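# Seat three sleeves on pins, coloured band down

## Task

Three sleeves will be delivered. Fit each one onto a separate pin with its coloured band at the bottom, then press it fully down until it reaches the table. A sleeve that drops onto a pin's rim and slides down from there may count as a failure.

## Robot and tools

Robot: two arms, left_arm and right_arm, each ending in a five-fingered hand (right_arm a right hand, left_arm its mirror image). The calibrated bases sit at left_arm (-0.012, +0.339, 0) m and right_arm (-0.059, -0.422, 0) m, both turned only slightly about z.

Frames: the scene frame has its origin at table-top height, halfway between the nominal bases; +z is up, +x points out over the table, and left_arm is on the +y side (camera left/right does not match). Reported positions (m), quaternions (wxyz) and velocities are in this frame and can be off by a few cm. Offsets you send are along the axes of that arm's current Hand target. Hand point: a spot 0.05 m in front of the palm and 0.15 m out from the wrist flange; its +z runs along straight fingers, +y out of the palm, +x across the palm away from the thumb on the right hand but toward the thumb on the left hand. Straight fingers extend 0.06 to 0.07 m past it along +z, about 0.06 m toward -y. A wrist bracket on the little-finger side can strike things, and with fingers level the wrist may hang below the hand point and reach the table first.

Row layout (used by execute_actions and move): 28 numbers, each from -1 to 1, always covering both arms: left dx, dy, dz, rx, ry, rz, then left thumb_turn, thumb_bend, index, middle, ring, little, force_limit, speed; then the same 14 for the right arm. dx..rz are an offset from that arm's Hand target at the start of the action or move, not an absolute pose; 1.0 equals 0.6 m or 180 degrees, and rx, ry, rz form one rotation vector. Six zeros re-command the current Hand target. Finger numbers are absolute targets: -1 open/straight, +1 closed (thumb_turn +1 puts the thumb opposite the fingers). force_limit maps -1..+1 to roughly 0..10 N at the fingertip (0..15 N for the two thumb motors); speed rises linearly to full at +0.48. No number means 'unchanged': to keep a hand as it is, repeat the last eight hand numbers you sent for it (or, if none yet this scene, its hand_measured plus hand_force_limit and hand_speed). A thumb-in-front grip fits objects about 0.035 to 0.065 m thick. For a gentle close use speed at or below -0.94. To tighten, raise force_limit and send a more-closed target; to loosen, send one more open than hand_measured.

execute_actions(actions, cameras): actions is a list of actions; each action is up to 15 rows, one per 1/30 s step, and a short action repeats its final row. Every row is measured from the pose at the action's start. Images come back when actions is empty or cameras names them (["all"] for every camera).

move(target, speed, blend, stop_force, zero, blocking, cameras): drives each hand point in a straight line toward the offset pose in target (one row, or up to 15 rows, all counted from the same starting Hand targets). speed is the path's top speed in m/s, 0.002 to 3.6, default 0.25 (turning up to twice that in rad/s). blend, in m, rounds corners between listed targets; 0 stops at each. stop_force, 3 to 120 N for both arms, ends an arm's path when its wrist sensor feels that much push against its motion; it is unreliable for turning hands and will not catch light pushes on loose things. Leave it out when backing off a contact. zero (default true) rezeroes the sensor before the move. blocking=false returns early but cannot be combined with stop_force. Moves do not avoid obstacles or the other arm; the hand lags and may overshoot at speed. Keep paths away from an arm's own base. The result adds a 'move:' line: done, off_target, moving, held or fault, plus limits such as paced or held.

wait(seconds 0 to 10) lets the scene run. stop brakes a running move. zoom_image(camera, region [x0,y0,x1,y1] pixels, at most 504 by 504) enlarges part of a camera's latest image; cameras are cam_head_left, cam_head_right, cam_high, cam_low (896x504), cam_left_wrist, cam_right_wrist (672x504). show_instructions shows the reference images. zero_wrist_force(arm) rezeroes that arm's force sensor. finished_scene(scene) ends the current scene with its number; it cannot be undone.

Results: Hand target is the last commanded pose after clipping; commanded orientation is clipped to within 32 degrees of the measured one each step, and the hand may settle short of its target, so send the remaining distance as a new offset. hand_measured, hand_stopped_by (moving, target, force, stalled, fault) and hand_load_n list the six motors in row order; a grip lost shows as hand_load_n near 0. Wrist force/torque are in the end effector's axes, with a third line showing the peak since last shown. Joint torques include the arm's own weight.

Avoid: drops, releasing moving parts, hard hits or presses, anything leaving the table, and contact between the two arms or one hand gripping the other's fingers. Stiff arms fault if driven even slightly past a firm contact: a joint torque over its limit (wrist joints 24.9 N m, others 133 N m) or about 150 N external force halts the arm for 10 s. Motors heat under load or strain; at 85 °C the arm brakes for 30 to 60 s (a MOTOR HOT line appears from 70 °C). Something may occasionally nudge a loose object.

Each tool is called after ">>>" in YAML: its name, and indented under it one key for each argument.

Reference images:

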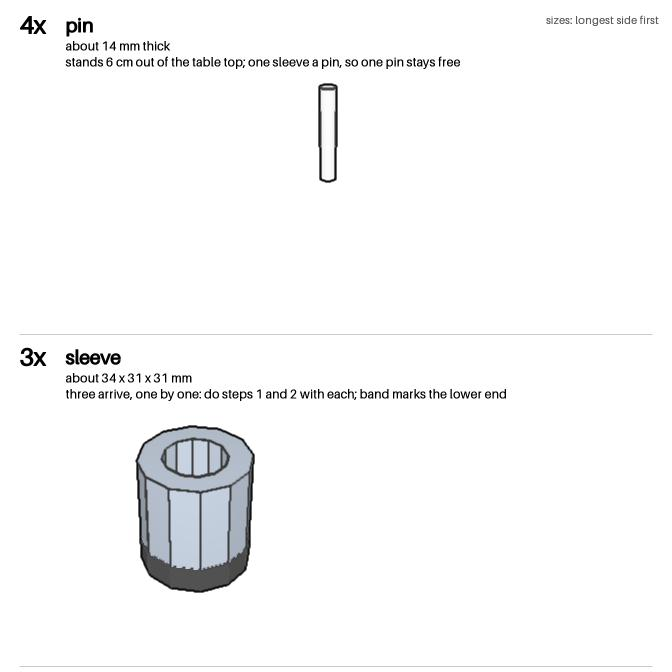

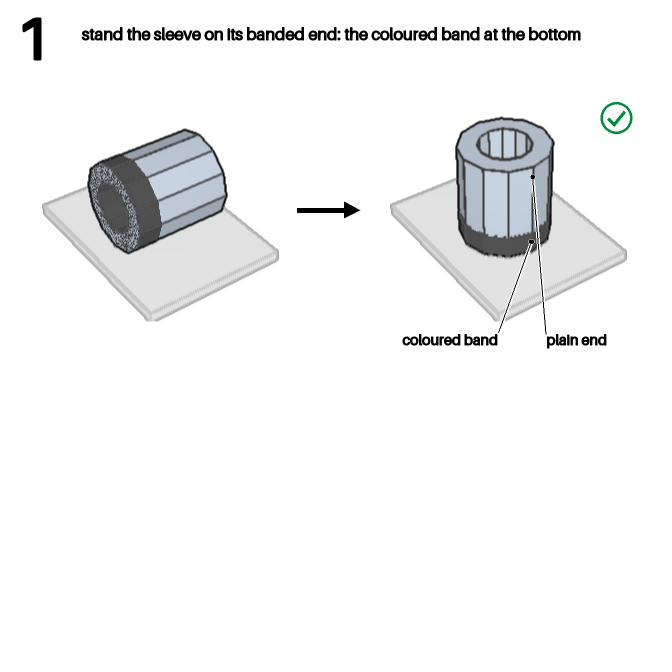

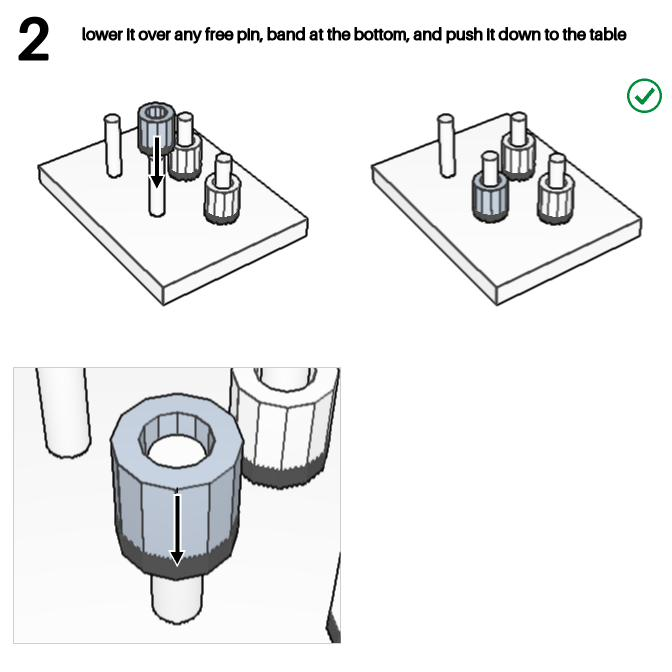

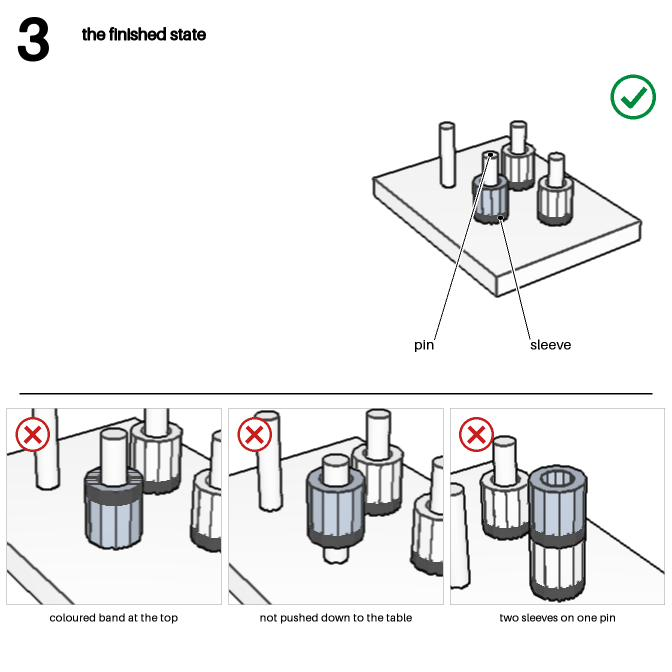

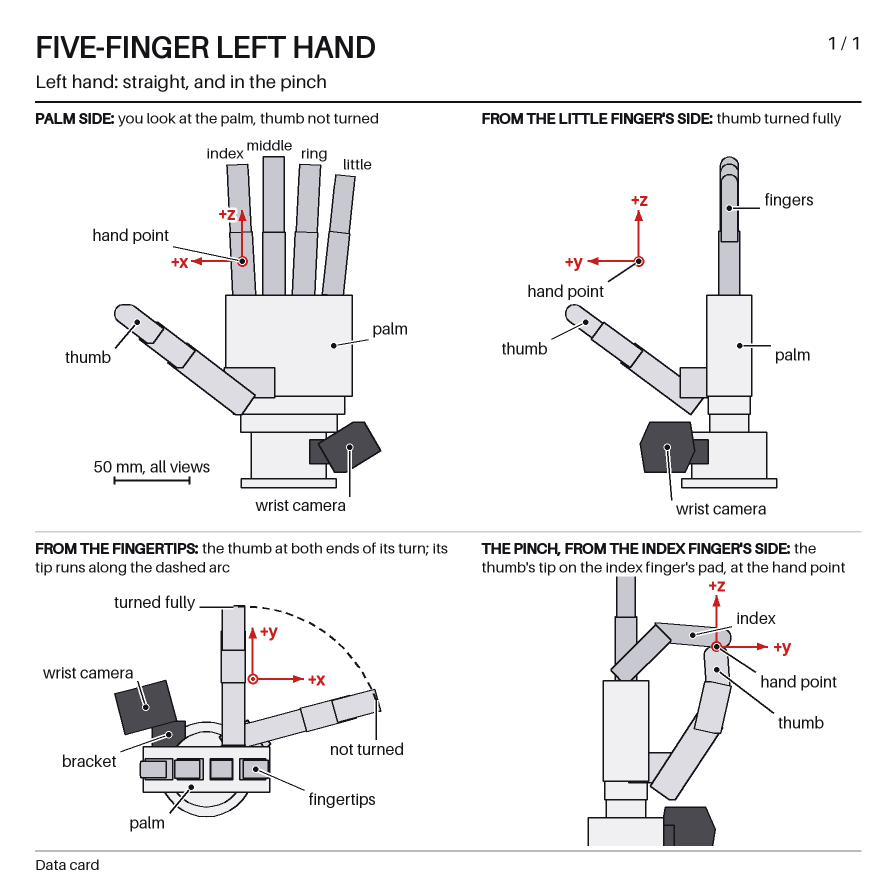

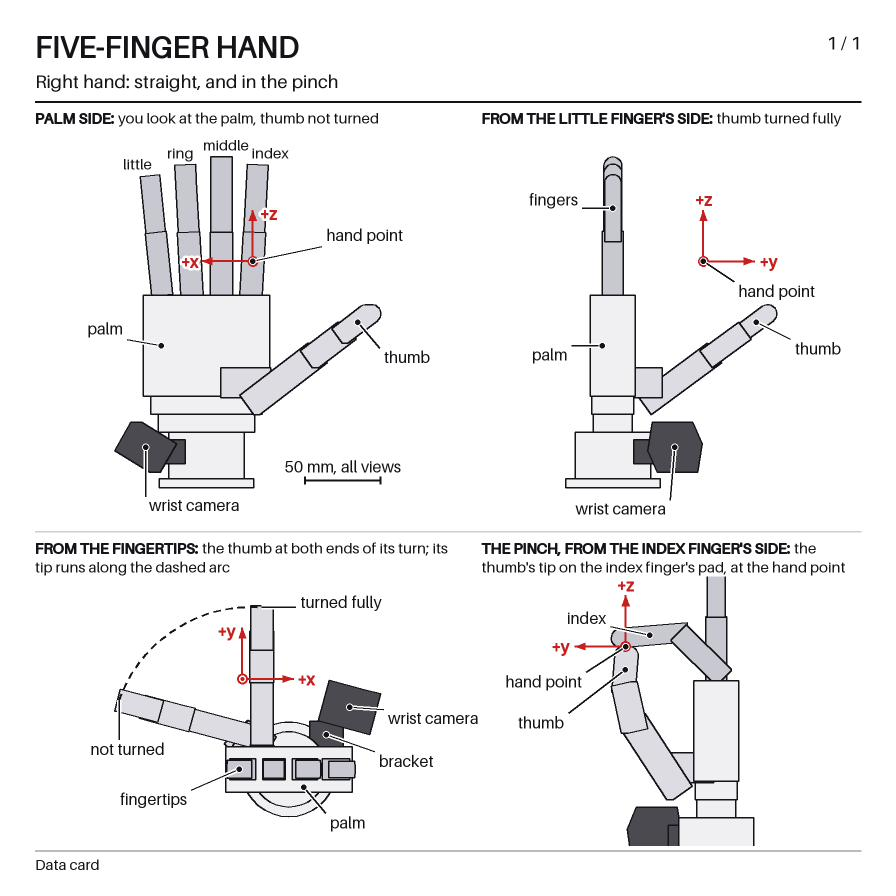

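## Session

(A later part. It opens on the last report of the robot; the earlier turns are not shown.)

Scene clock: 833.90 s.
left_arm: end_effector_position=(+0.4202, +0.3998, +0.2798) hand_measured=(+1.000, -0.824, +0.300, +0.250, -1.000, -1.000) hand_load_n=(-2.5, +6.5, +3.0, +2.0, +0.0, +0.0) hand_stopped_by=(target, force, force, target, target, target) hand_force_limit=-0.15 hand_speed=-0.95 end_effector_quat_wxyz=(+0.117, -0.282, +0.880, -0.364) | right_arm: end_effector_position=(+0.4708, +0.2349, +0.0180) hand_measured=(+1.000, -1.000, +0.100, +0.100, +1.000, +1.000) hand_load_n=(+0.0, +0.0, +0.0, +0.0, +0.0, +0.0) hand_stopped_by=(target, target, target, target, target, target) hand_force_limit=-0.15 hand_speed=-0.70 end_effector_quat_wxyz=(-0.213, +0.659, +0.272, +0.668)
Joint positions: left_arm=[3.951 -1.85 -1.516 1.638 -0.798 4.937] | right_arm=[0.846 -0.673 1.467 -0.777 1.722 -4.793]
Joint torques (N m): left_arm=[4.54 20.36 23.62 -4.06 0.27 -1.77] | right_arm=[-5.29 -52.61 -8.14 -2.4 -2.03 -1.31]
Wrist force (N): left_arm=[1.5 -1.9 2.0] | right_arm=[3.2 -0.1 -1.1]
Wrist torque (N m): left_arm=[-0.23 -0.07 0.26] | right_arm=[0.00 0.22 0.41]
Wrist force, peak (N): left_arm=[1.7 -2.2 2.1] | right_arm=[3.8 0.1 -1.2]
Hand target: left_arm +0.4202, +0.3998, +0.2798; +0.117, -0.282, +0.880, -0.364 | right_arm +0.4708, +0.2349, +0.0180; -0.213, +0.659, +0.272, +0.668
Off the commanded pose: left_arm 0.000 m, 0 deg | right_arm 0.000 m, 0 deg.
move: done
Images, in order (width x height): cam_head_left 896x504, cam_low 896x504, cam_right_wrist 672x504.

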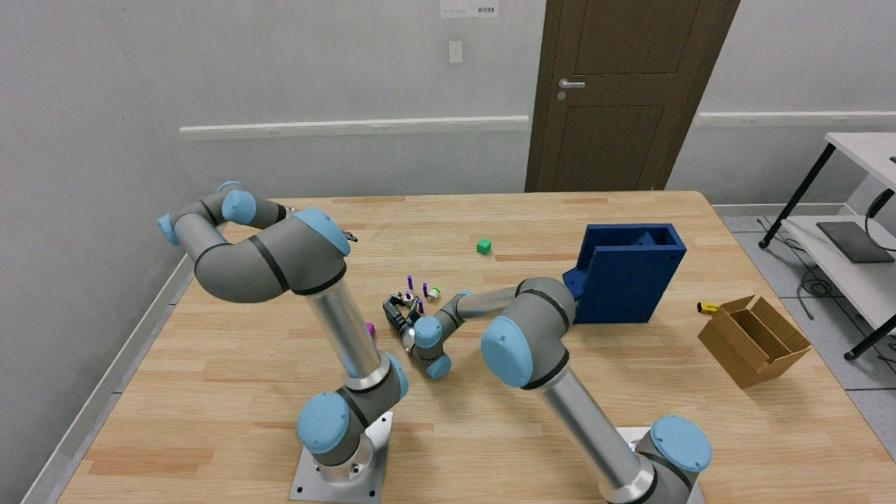

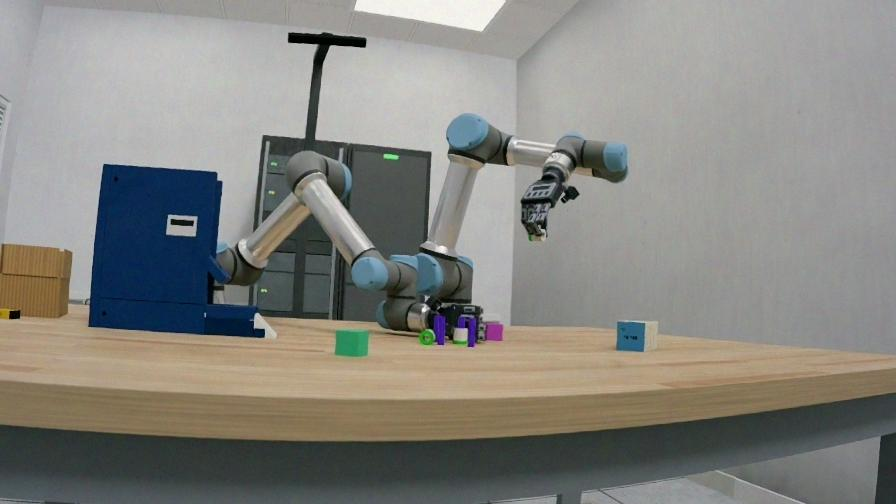

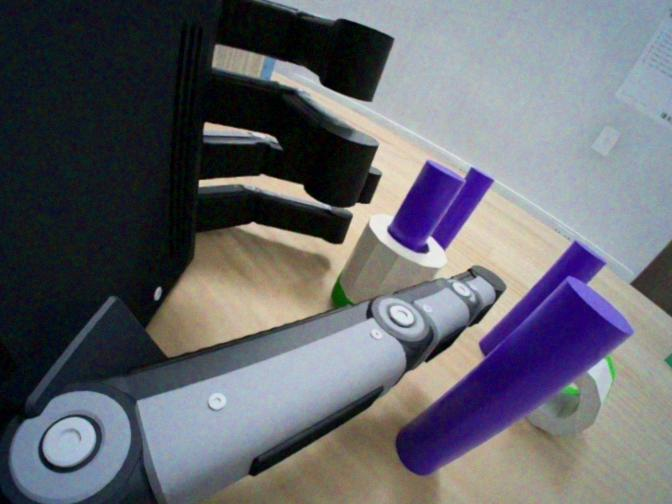

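>>> move:
  target: [0,0,0,0,0,0,1,0.1,0.6,0.25,-1,-1,-0.15,-0.95,0.0085,-0.0707,-0.0707,0,0,0,1,-1,0.1,0.1,1,1,-0.15,-0.7]
  speed: 0.08
  stop_force: 6
  cameras: ["cam_low","cam_head_left","cam_right_wrist"]

Scene clock: 840.37 s.
left_arm: end_effector_position=(+0.4202, +0.3998, +0.2798) hand_measured=(+1.000, -0.824, +0.300, +0.250, -1.000, -1.000) hand_load_n=(-2.5, +6.0, +3.5, +2.0, +0.0, +0.0) hand_stopped_by=(target, force, force, target, target, target) hand_force_limit=-0.15 hand_speed=-0.95 end_effector_quat_wxyz=(+0.117, -0.282, +0.880, -0.364) | right_arm: end_effector_position=(+0.4109, +0.2402, +0.0203) hand_measured=(+1.000, -1.000, +0.100, +0.100, +1.000, +1.000) hand_load_n=(+0.0, +0.0, +0.0, +0.0, +0.0, +0.0) hand_stopped_by=(target, target, target, target, target, target) hand_force_limit=-0.15 hand_speed=-0.70 end_effector_quat_wxyz=(-0.213, +0.659, +0.272, +0.668)
Joint positions: left_arm=[3.951 -1.85 -1.516 1.638 -0.798 4.937] | right_arm=[0.93 -0.713 1.547 -0.816 1.806 -4.791]
Joint torques (N m): left_arm=[4.49 19.72 23.11 -3.89 0.15 -1.81] | right_arm=[-3.68 -34.84 -23.07 0.76 -2.57 0.35]
Wrist force (N): left_arm=[1.5 -2.0 2.1] | right_arm=[-0.6 0.2 -1.8]
Wrist torque (N m): left_arm=[-0.24 -0.06 0.26] | right_arm=[0.05 0.29 0.03]
Wrist force, peak (N): left_arm=[1.4 -2.1 2.4] | right_arm=[3.8 -0.2 -1.5]
Hand target: left_arm +0.4202, +0.3998, +0.2798; +0.117, -0.282, +0.880, -0.364 | right_arm +0.4109, +0.2402, +0.0203; -0.213, +0.659, +0.272, +0.668
Off the commanded pose: left_arm 0.000 m, 0 deg | right_arm 0.000 m, 0 deg.
move: done
Images, in order (width x height): cam_head_left 896x504, cam_low 896x504, cam_right_wrist 672x504.

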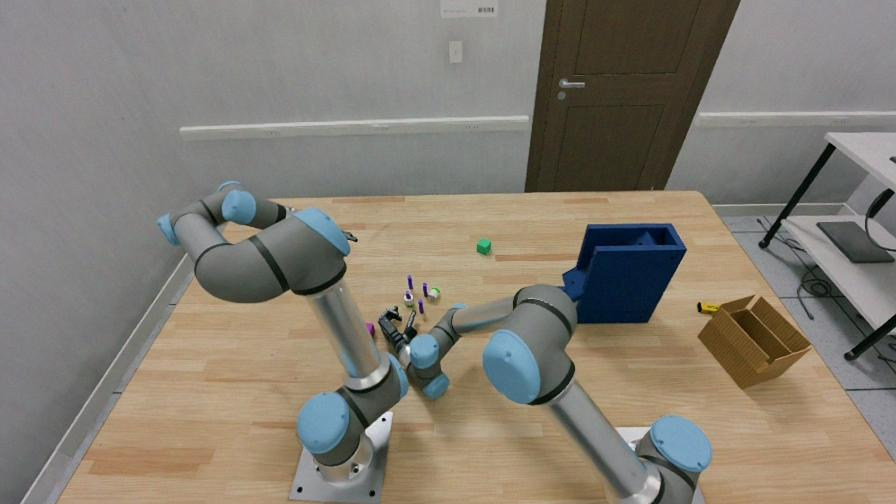

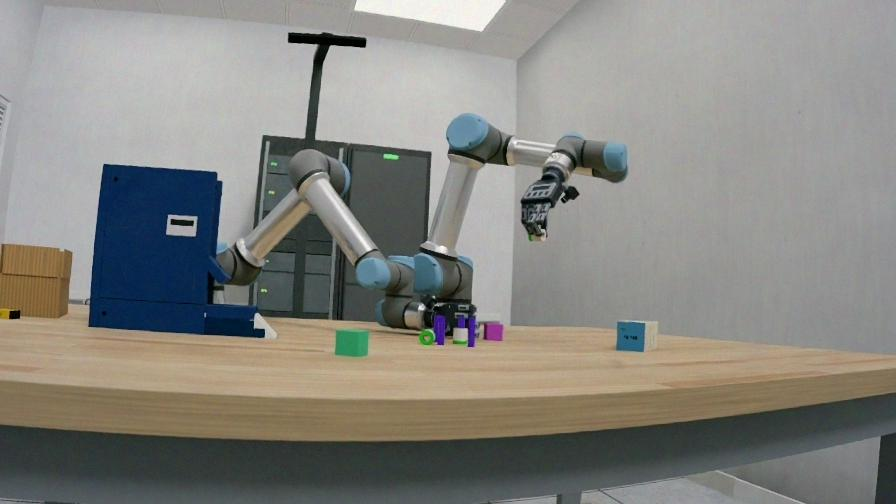

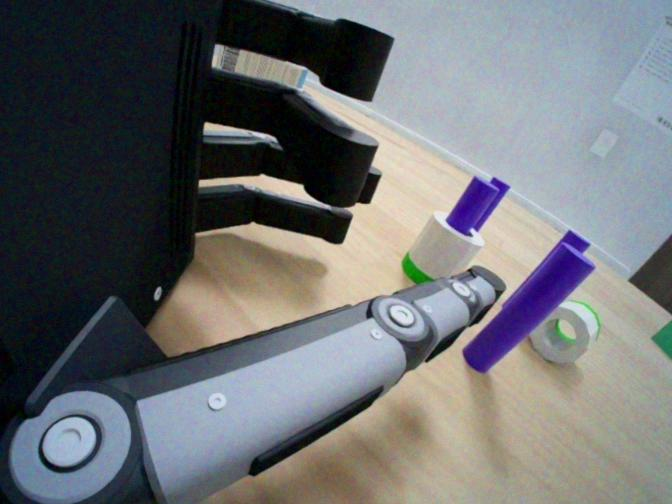

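>>> zoom_image:
  camera: "cam_low"
  region: [440, 305, 490, 350]

>>> zoom_image:
  camera: "cam_right_wrist"
  region: [380, 150, 620, 400]

>>> zoom_image:
  camera: "cam_head_left"
  region: [370, 260, 460, 330]

Scaled by 10.080 from the camera's 896x504 image, which has a finer 1280x720 frame.

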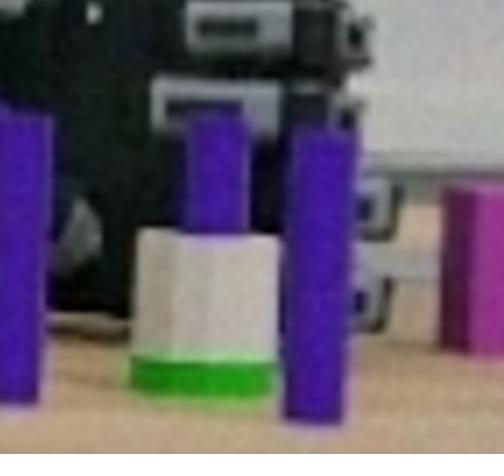

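Scaled by 2.016 from the camera's 672x504 image, which has a finer 960x720 frame.

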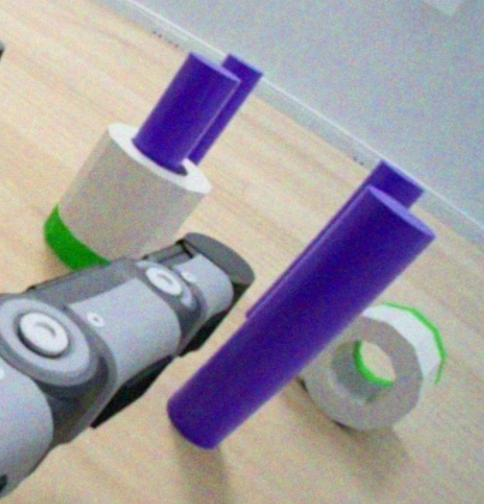

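Scaled by 5.600 from the camera's 896x504 image, which has a finer 1280x720 frame.

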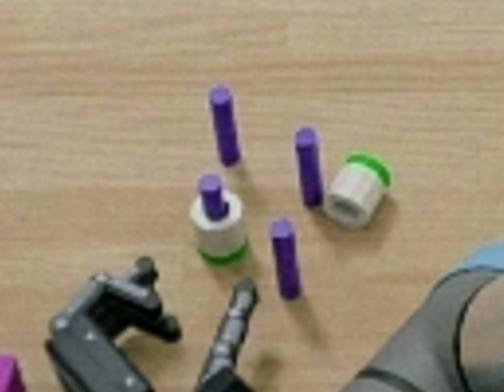

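>>> move:
  target:
    - [0,0,0,0,0,0,1,0.1,0.6,0.25,-1,-1,-0.15,-0.95,0.332,0.0275,-0.0055,0,0,0,1,-1,0.1,0.1,1,1,-0.15,-0.7]
    - [0,0,0,0,0,0,1,0.1,0.6,0.25,-1,-1,-0.15,-0.95,0.3502,0.5121,-0.5213,0,0,0,1,-1,0.1,0.1,1,1,-0.15,-0.7]
  speed: [0.2,0.3]
  blend: [0.05,0]
  cameras: ["cam_head_left","cam_high","cam_low"]

Scene clock: 862.63 s.
left_arm: end_effector_position=(+0.4202, +0.3998, +0.2798) hand_measured=(+1.000, -0.824, +0.300, +0.250, -1.000, -1.000) hand_load_n=(-2.5, +6.0, +3.5, +2.0, +0.0, +0.0) hand_stopped_by=(target, force, force, target, target, target) hand_force_limit=-0.15 hand_speed=-0.95 end_effector_quat_wxyz=(+0.117, -0.282, +0.880, -0.364) | right_arm: end_effector_position=(+0.3609, -0.1796, +0.2604) hand_measured=(+1.000, -1.000, +0.100, +0.100, +1.000, +1.000) hand_load_n=(+0.5, +0.0, +0.0, +0.0, +0.0, +0.0) hand_stopped_by=(target, target, target, target, target, target) hand_force_limit=-0.15 hand_speed=-0.70 end_effector_quat_wxyz=(-0.213, +0.659, +0.272, +0.668)
Joint positions: left_arm=[3.951 -1.85 -1.516 1.638 -0.798 4.937] | right_arm=[-0.029 -1.979 2.406 -0.405 0.847 -4.81]
Joint torques (N m): left_arm=[4.88 21.22 22.86 -3.75 0.34 -1.82] | right_arm=[-7.67 -15.21 -13.8 -0.32 -2.4 0.66]
Wrist force (N): left_arm=[1.4 -1.9 1.8] | right_arm=[-0.7 0.5 -1.9]
Wrist torque (N m): left_arm=[-0.21 -0.06 0.25] | right_arm=[0.11 0.32 0.17]
Wrist force, peak (N): left_arm=[1.6 -2.1 2.3] | right_arm=[-0.8 1.8 -3.3]
Hand target: left_arm +0.4202, +0.3998, +0.2798; +0.117, -0.282, +0.880, -0.364 | right_arm +0.3608, -0.1796, +0.2604; -0.213, +0.659, +0.272, +0.668
Off the commanded pose: left_arm 0.000 m, 0 deg | right_arm 0.000 m, 0 deg.
move: done
Images, in order (width x height): cam_head_left 896x504, cam_high 896x504, cam_low 896x504.

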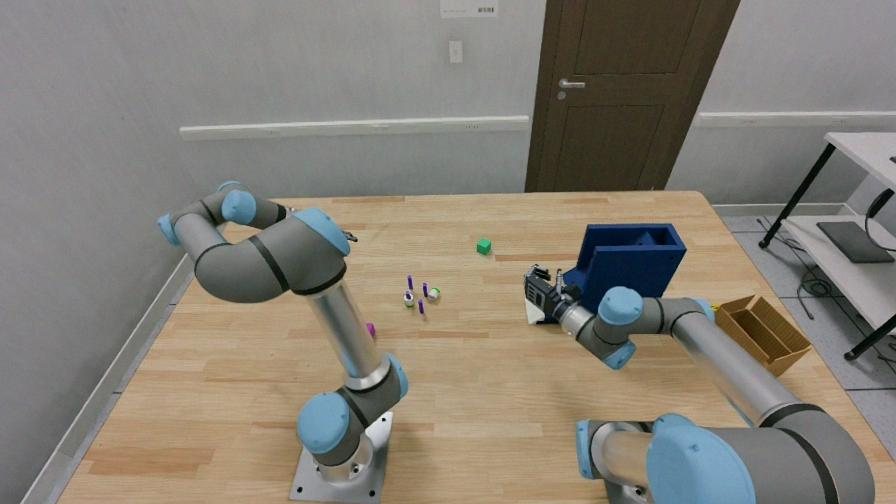

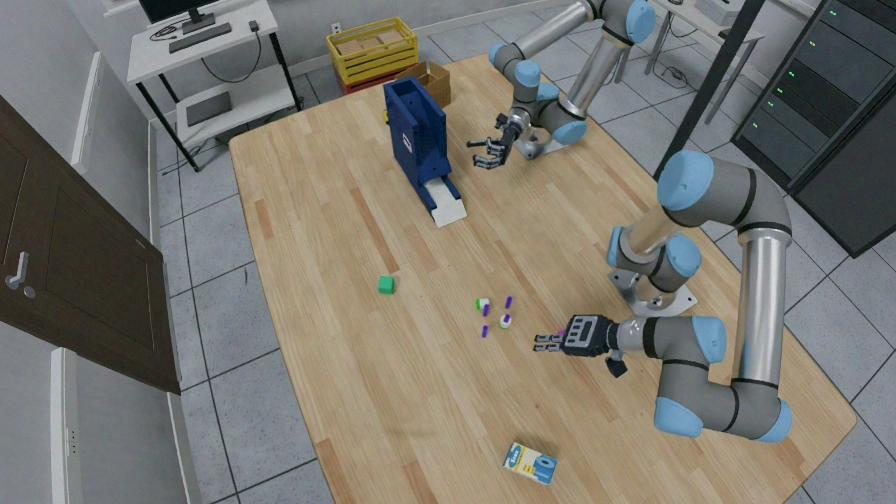

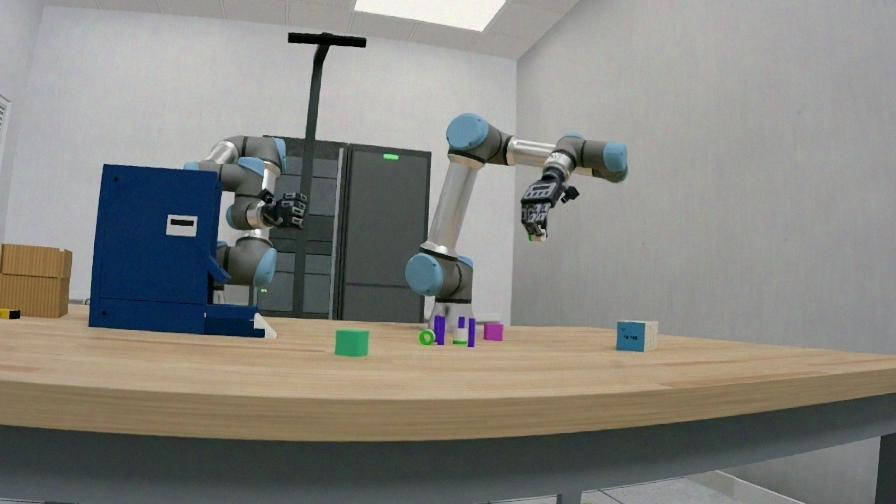

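>>> zoom_image:
  camera: "cam_high"
  region: [472, 290, 520, 346]

>>> zoom_image:
  camera: "cam_head_left"
  region: [396, 270, 446, 322]

>>> zoom_image:
  camera: "cam_low"
  region: [412, 308, 484, 352]

Scaled by 9.000 from the camera's 896x504 image, which has a finer 1280x720 frame.

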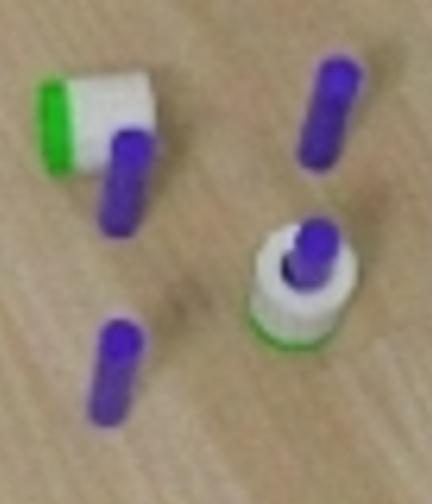

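Scaled by 9.692 from the camera's 896x504 image, which has a finer 1280x720 frame.

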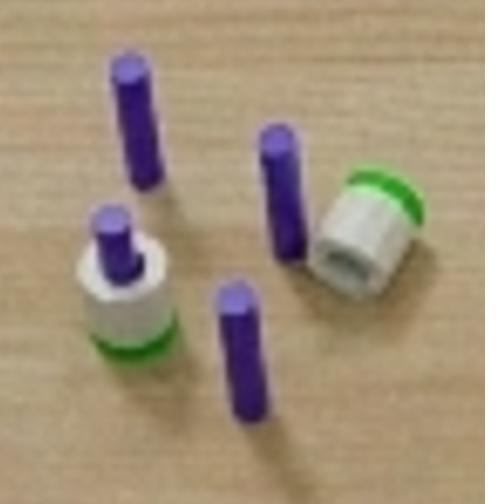

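Scaled by 7.000 from the camera's 896x504 image, which has a finer 1280x720 frame.

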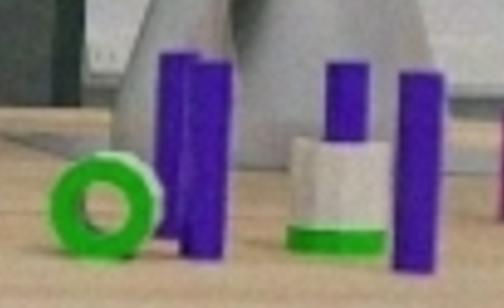

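>>> move:
  target: [0.1183,-0.1577,0.1575,-0.0601,-0.3776,0.3455,1,0.1,0.6,0.25,-1,-1,-0.15,-0.95,0,0,0,0,0,0,1,-1,0.1,0.1,1,1,-0.15,-0.7]
  speed: 0.25
  cameras: ["cam_head_left","cam_high","cam_low"]

Scene clock: 881.93 s.
left_arm: end_effector_position=(+0.4401, +0.2497, +0.2797) hand_measured=(+1.000, -0.824, +0.300, +0.250, -1.000, -1.000) hand_load_n=(-2.5, +6.0, +3.0, +2.0, +0.0, +0.0) hand_stopped_by=(target, force, force, target, target, target) hand_force_limit=-0.15 hand_speed=-0.95 end_effector_quat_wxyz=(+0.700, +0.029, +0.713, +0.029) | right_arm: end_effector_position=(+0.3608, -0.1796, +0.2604) hand_measured=(+1.000, -1.000, +0.100, +0.100, +1.000, +1.000) hand_load_n=(+0.0, +0.0, +0.0, +0.0, +0.0, +0.0) hand_stopped_by=(target, target, target, target, target, target) hand_force_limit=-0.15 hand_speed=-0.70 end_effector_quat_wxyz=(-0.213, +0.659, +0.272, +0.668)
Joint positions: left_arm=[3.079 -1.225 -2.317 3.525 -1.662 4.794] | right_arm=[-0.029 -1.98 2.407 -0.404 0.847 -4.81]
Joint torques (N m): left_arm=[-1.87 19.85 31.87 4.25 -0.44 0.9] | right_arm=[-7.33 -15.86 -13.76 0.98 -2.62 1.79]
Wrist force (N): left_arm=[-1.3 0.2 1.8] | right_arm=[-0.6 0.2 -1.9]
Wrist torque (N m): left_arm=[-0.21 0.06 -0.01] | right_arm=[0.08 0.31 0.17]
Wrist force, peak (N): left_arm=[1.5 -2.3 2.1] | right_arm=[-1.2 0.4 -2.0]
Hand target: left_arm +0.4401, +0.2497, +0.2799; +0.701, +0.029, +0.712, +0.029 | right_arm +0.3608, -0.1796, +0.2604; -0.213, +0.659, +0.272, +0.668
Off the commanded pose: left_arm 0.000 m, 0 deg | right_arm 0.000 m, 0 deg.
move: done
Images, in order (width x height): cam_head_left 896x504, cam_high 896x504, cam_low 896x504.

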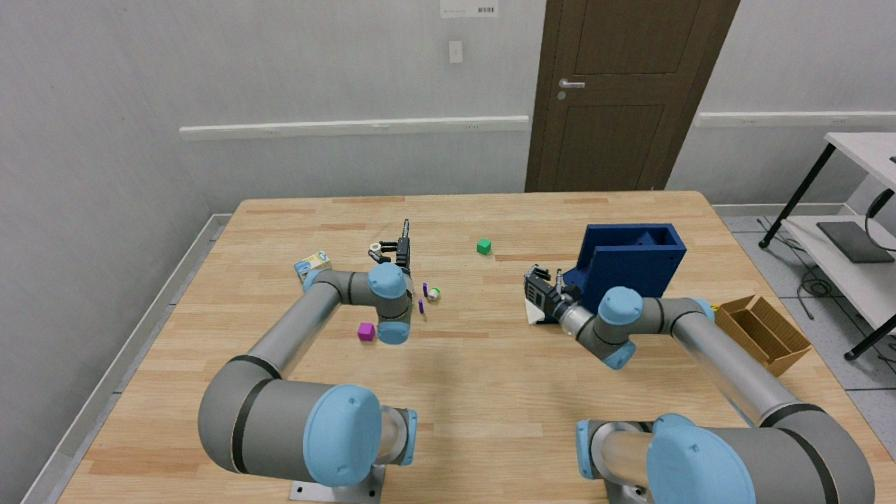

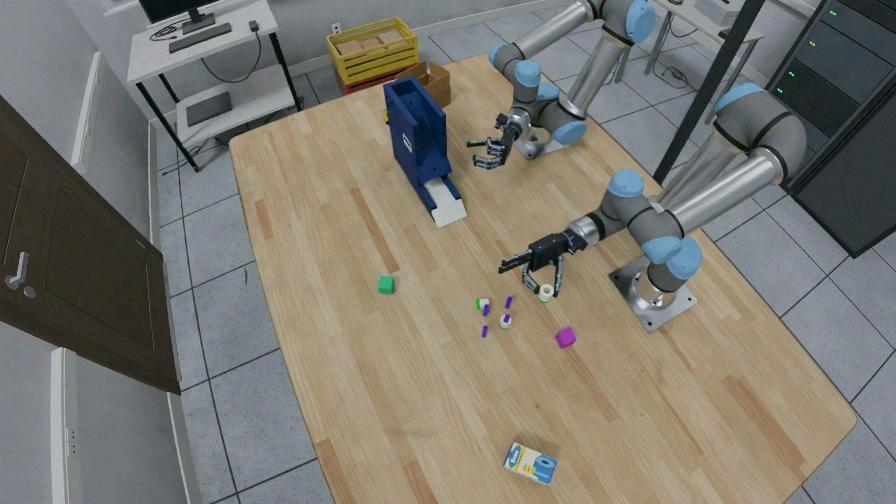

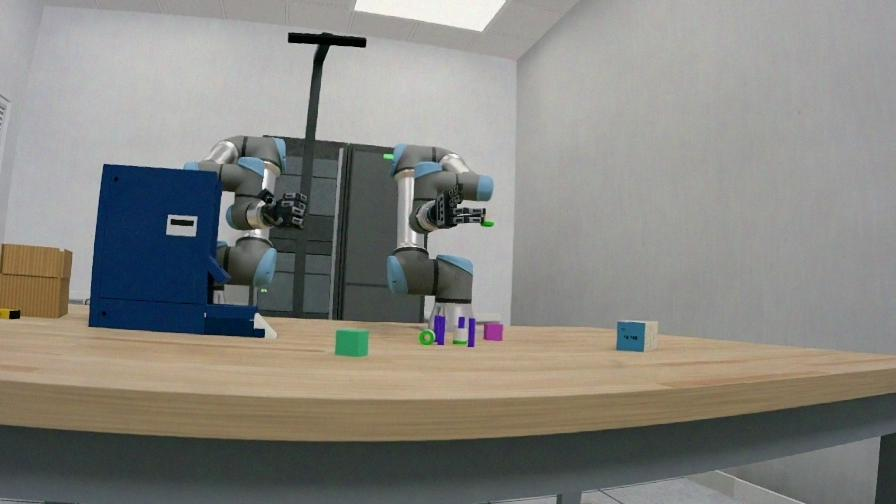

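>>> move:
  target: [0.2163,-0.2015,0.053,0,0,0,1,0.1,0.6,0.25,-1,-1,-0.15,-0.95,0,0,0,0,0,0,1,-1,0.1,0.1,1,1,-0.15,-0.7]
  speed: 0.2
  cameras: ["cam_head_left","cam_high","cam_low","cam_left_wrist"]

Scene clock: 888.10 s.
left_arm: end_effector_position=(+0.4697, +0.1400, +0.1401) hand_measured=(+1.000, -0.824, +0.300, +0.250, -1.000, -1.000) hand_load_n=(-2.5, +6.0, +3.5, +2.0, +0.0, +0.0) hand_stopped_by=(target, force, force, target, target, target) hand_force_limit=-0.15 hand_speed=-0.95 end_effector_quat_wxyz=(+0.701, +0.029, +0.712, +0.029) | right_arm: end_effector_position=(+0.3608, -0.1796, +0.2604) hand_measured=(+1.000, -1.000, +0.100, +0.100, +1.000, +1.000) hand_load_n=(+0.0, +0.0, +0.0, +0.0, +0.0, +0.0) hand_stopped_by=(target, target, target, target, target, target) hand_force_limit=-0.15 hand_speed=-0.70 end_effector_quat_wxyz=(-0.213, +0.659, +0.272, +0.668)
Joint positions: left_arm=[2.715 -1.77 -2.28 4.032 -2.027 4.787] | right_arm=[-0.029 -1.98 2.407 -0.404 0.847 -4.81]
Joint torques (N m): left_arm=[-3.67 9.11 2.77 2.35 -0.37 1.34] | right_arm=[-7.62 -15.66 -14.07 0.97 -2.49 1.76]
Wrist force (N): left_arm=[-1.5 0.0 1.8] | right_arm=[-0.8 0.6 -1.9]
Wrist torque (N m): left_arm=[-0.26 0.08 -0.12] | right_arm=[0.12 0.34 0.17]
Wrist force, peak (N): left_arm=[-2.8 1.5 1.5] | right_arm=[-1.2 0.5 -1.9]
Hand target: left_arm +0.4697, +0.1400, +0.1400; +0.701, +0.029, +0.712, +0.029 | right_arm +0.3608, -0.1796, +0.2604; -0.213, +0.659, +0.272, +0.668
Off the commanded pose: left_arm 0.000 m, 0 deg | right_arm 0.000 m, 0 deg.
move: done
Images, in order (width x height): cam_head_left 896x504, cam_high 896x504, cam_low 896x504, cam_left_wrist 672x504.

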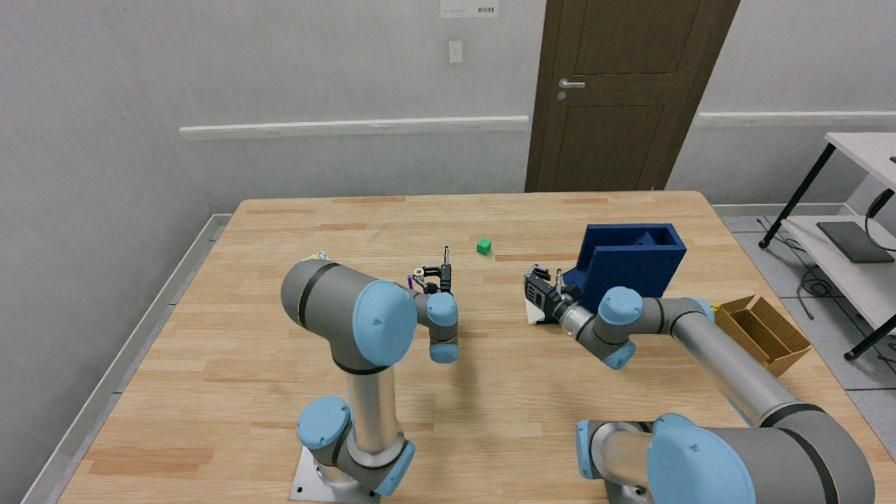

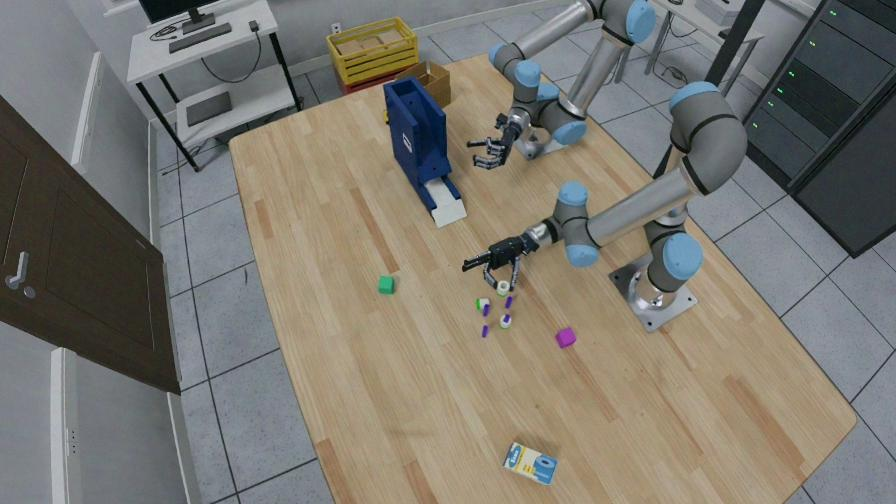

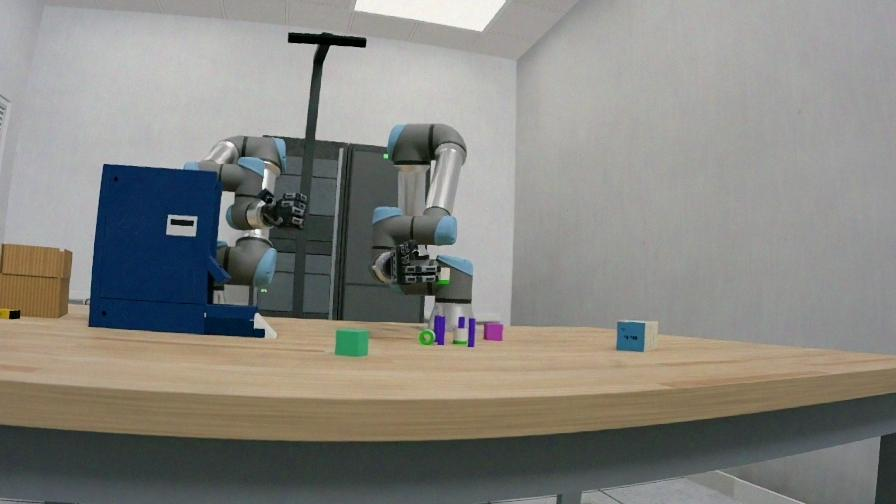

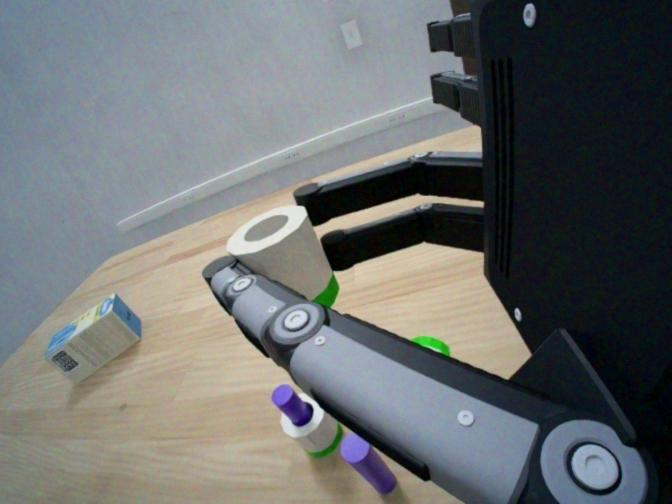

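>>> zoom_image:
  camera: "cam_high"
  region: [472, 270, 528, 340]

>>> zoom_image:
  camera: "cam_head_left"
  region: [390, 250, 460, 320]

>>> zoom_image:
  camera: "cam_low"
  region: [405, 260, 485, 350]

Scaled by 7.200 from the camera's 896x504 image, which has a finer 1280x720 frame.

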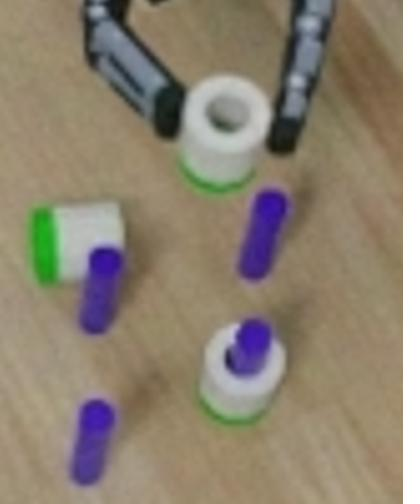

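Scaled by 7.200 from the camera's 896x504 image, which has a finer 1280x720 frame.

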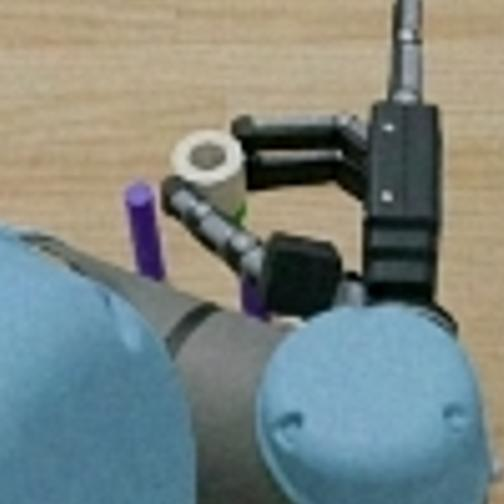

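Scaled by 5.600 from the camera's 896x504 image, which has a finer 1280x720 frame.

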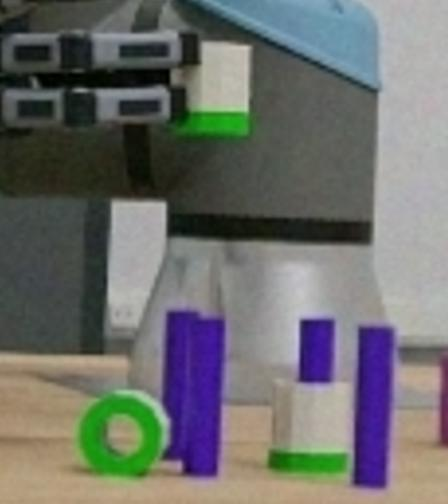

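>>> move:
  target: [0.0675,-0.0015,-0.0455,0,0,0,1,0.1,0.6,0.25,-1,-1,-0.15,-0.95,0,0,0,0,0,0,1,-1,0.1,0.1,1,1,-0.15,-0.7]
  speed: 0.1
  cameras: ["cam_head_left","cam_head_right","cam_high","cam_low","cam_left_wrist"]

Scene clock: 920.00 s.
left_arm: end_effector_position=(+0.4416, +0.1424, +0.0999) hand_measured=(+1.000, -0.824, +0.300, +0.250, -1.000, -1.000) hand_load_n=(-2.5, +6.5, +3.5, +2.0, +0.0, +0.0) hand_stopped_by=(target, force, force, target, target, target) hand_force_limit=-0.15 hand_speed=-0.95 end_effector_quat_wxyz=(+0.700, +0.030, +0.712, +0.029) | right_arm: end_effector_position=(+0.3608, -0.1796, +0.2604) hand_measured=(+1.000, -1.000, +0.100, +0.100, +1.000, +1.000) hand_load_n=(+0.0, +0.0, +0.0, +0.0, +0.5, +0.0) hand_stopped_by=(target, target, target, target, target, target) hand_force_limit=-0.15 hand_speed=-0.70 end_effector_quat_wxyz=(-0.213, +0.659, +0.272, +0.668)
Joint positions: left_arm=[2.681 -1.84 -2.365 4.185 -2.06 4.787] | right_arm=[-0.029 -1.98 2.407 -0.404 0.847 -4.81]
Joint torques (N m): left_arm=[9.46 34.63 24.07 0.95 1.64 1.83] | right_arm=[-4.91 -16.15 -13.93 0.82 -2.43 1.69]
Wrist force (N): left_arm=[-1.3 0.3 1.7] | right_arm=[-1.1 0.1 -1.5]
Wrist torque (N m): left_arm=[-0.21 0.08 -0.08] | right_arm=[0.03 0.35 0.14]
Wrist force, peak (N): left_arm=[-2.0 0.0 2.6] | right_arm=[-1.0 0.3 -2.2]
Hand target: left_arm +0.4417, +0.1425, +0.1000; +0.701, +0.029, +0.712, +0.029 | right_arm +0.3608, -0.1796, +0.2604; -0.213, +0.659, +0.272, +0.668
Off the commanded pose: left_arm 0.000 m, 0 deg | right_arm 0.000 m, 0 deg.
move: done
Images, in order (width x height): cam_head_left 896x504, cam_head_right 896x504, cam_high 896x504, cam_low 896x504, cam_left_wrist 672x504.

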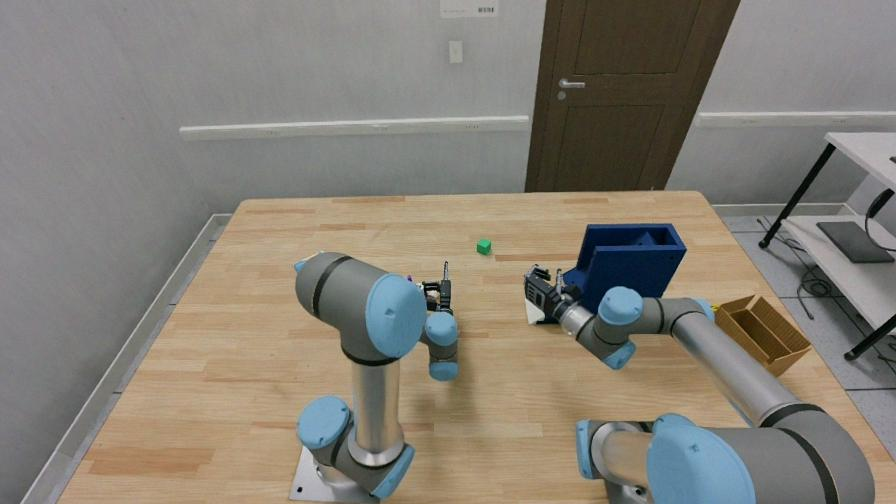

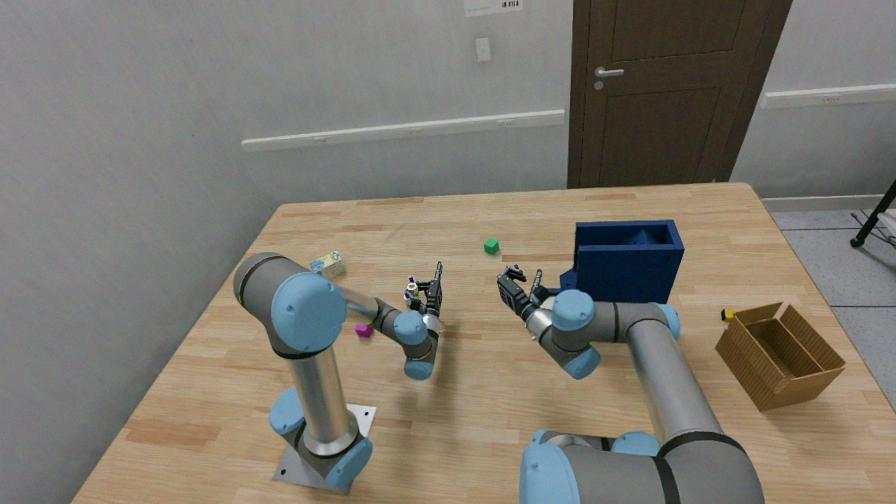

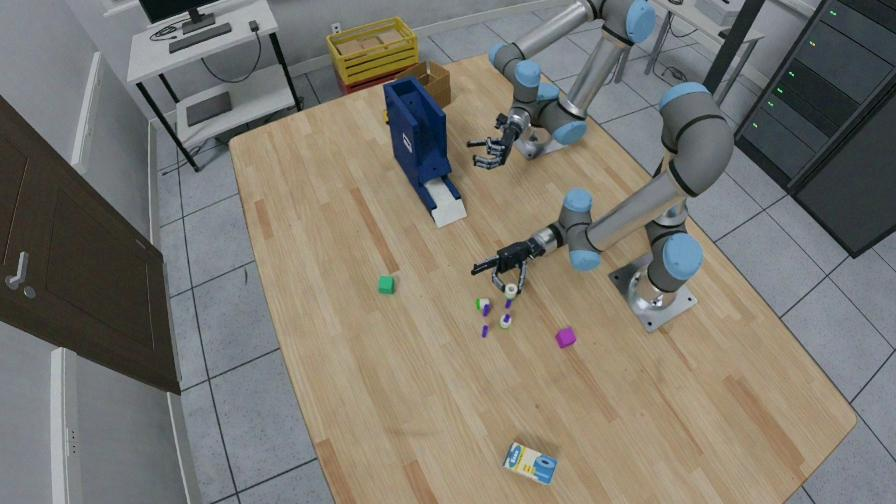

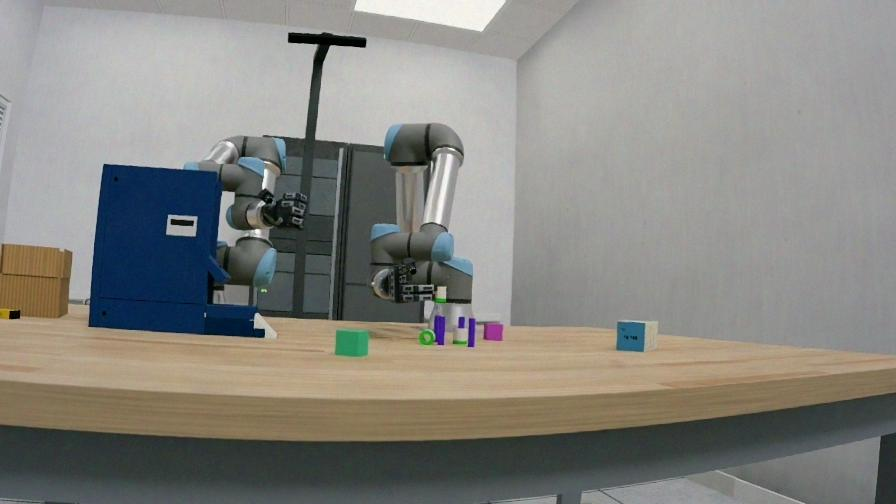

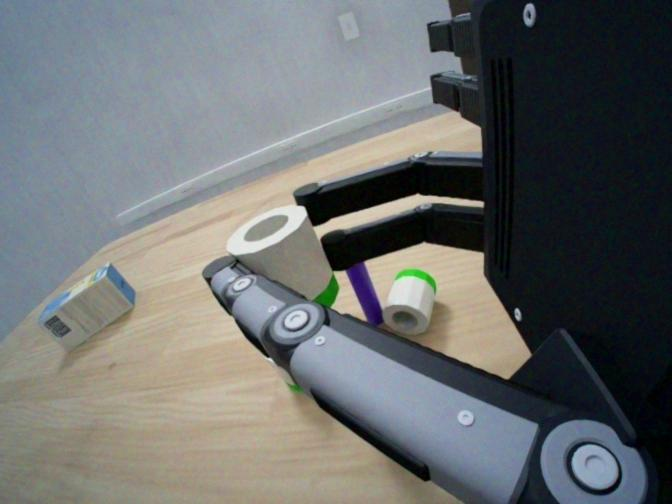

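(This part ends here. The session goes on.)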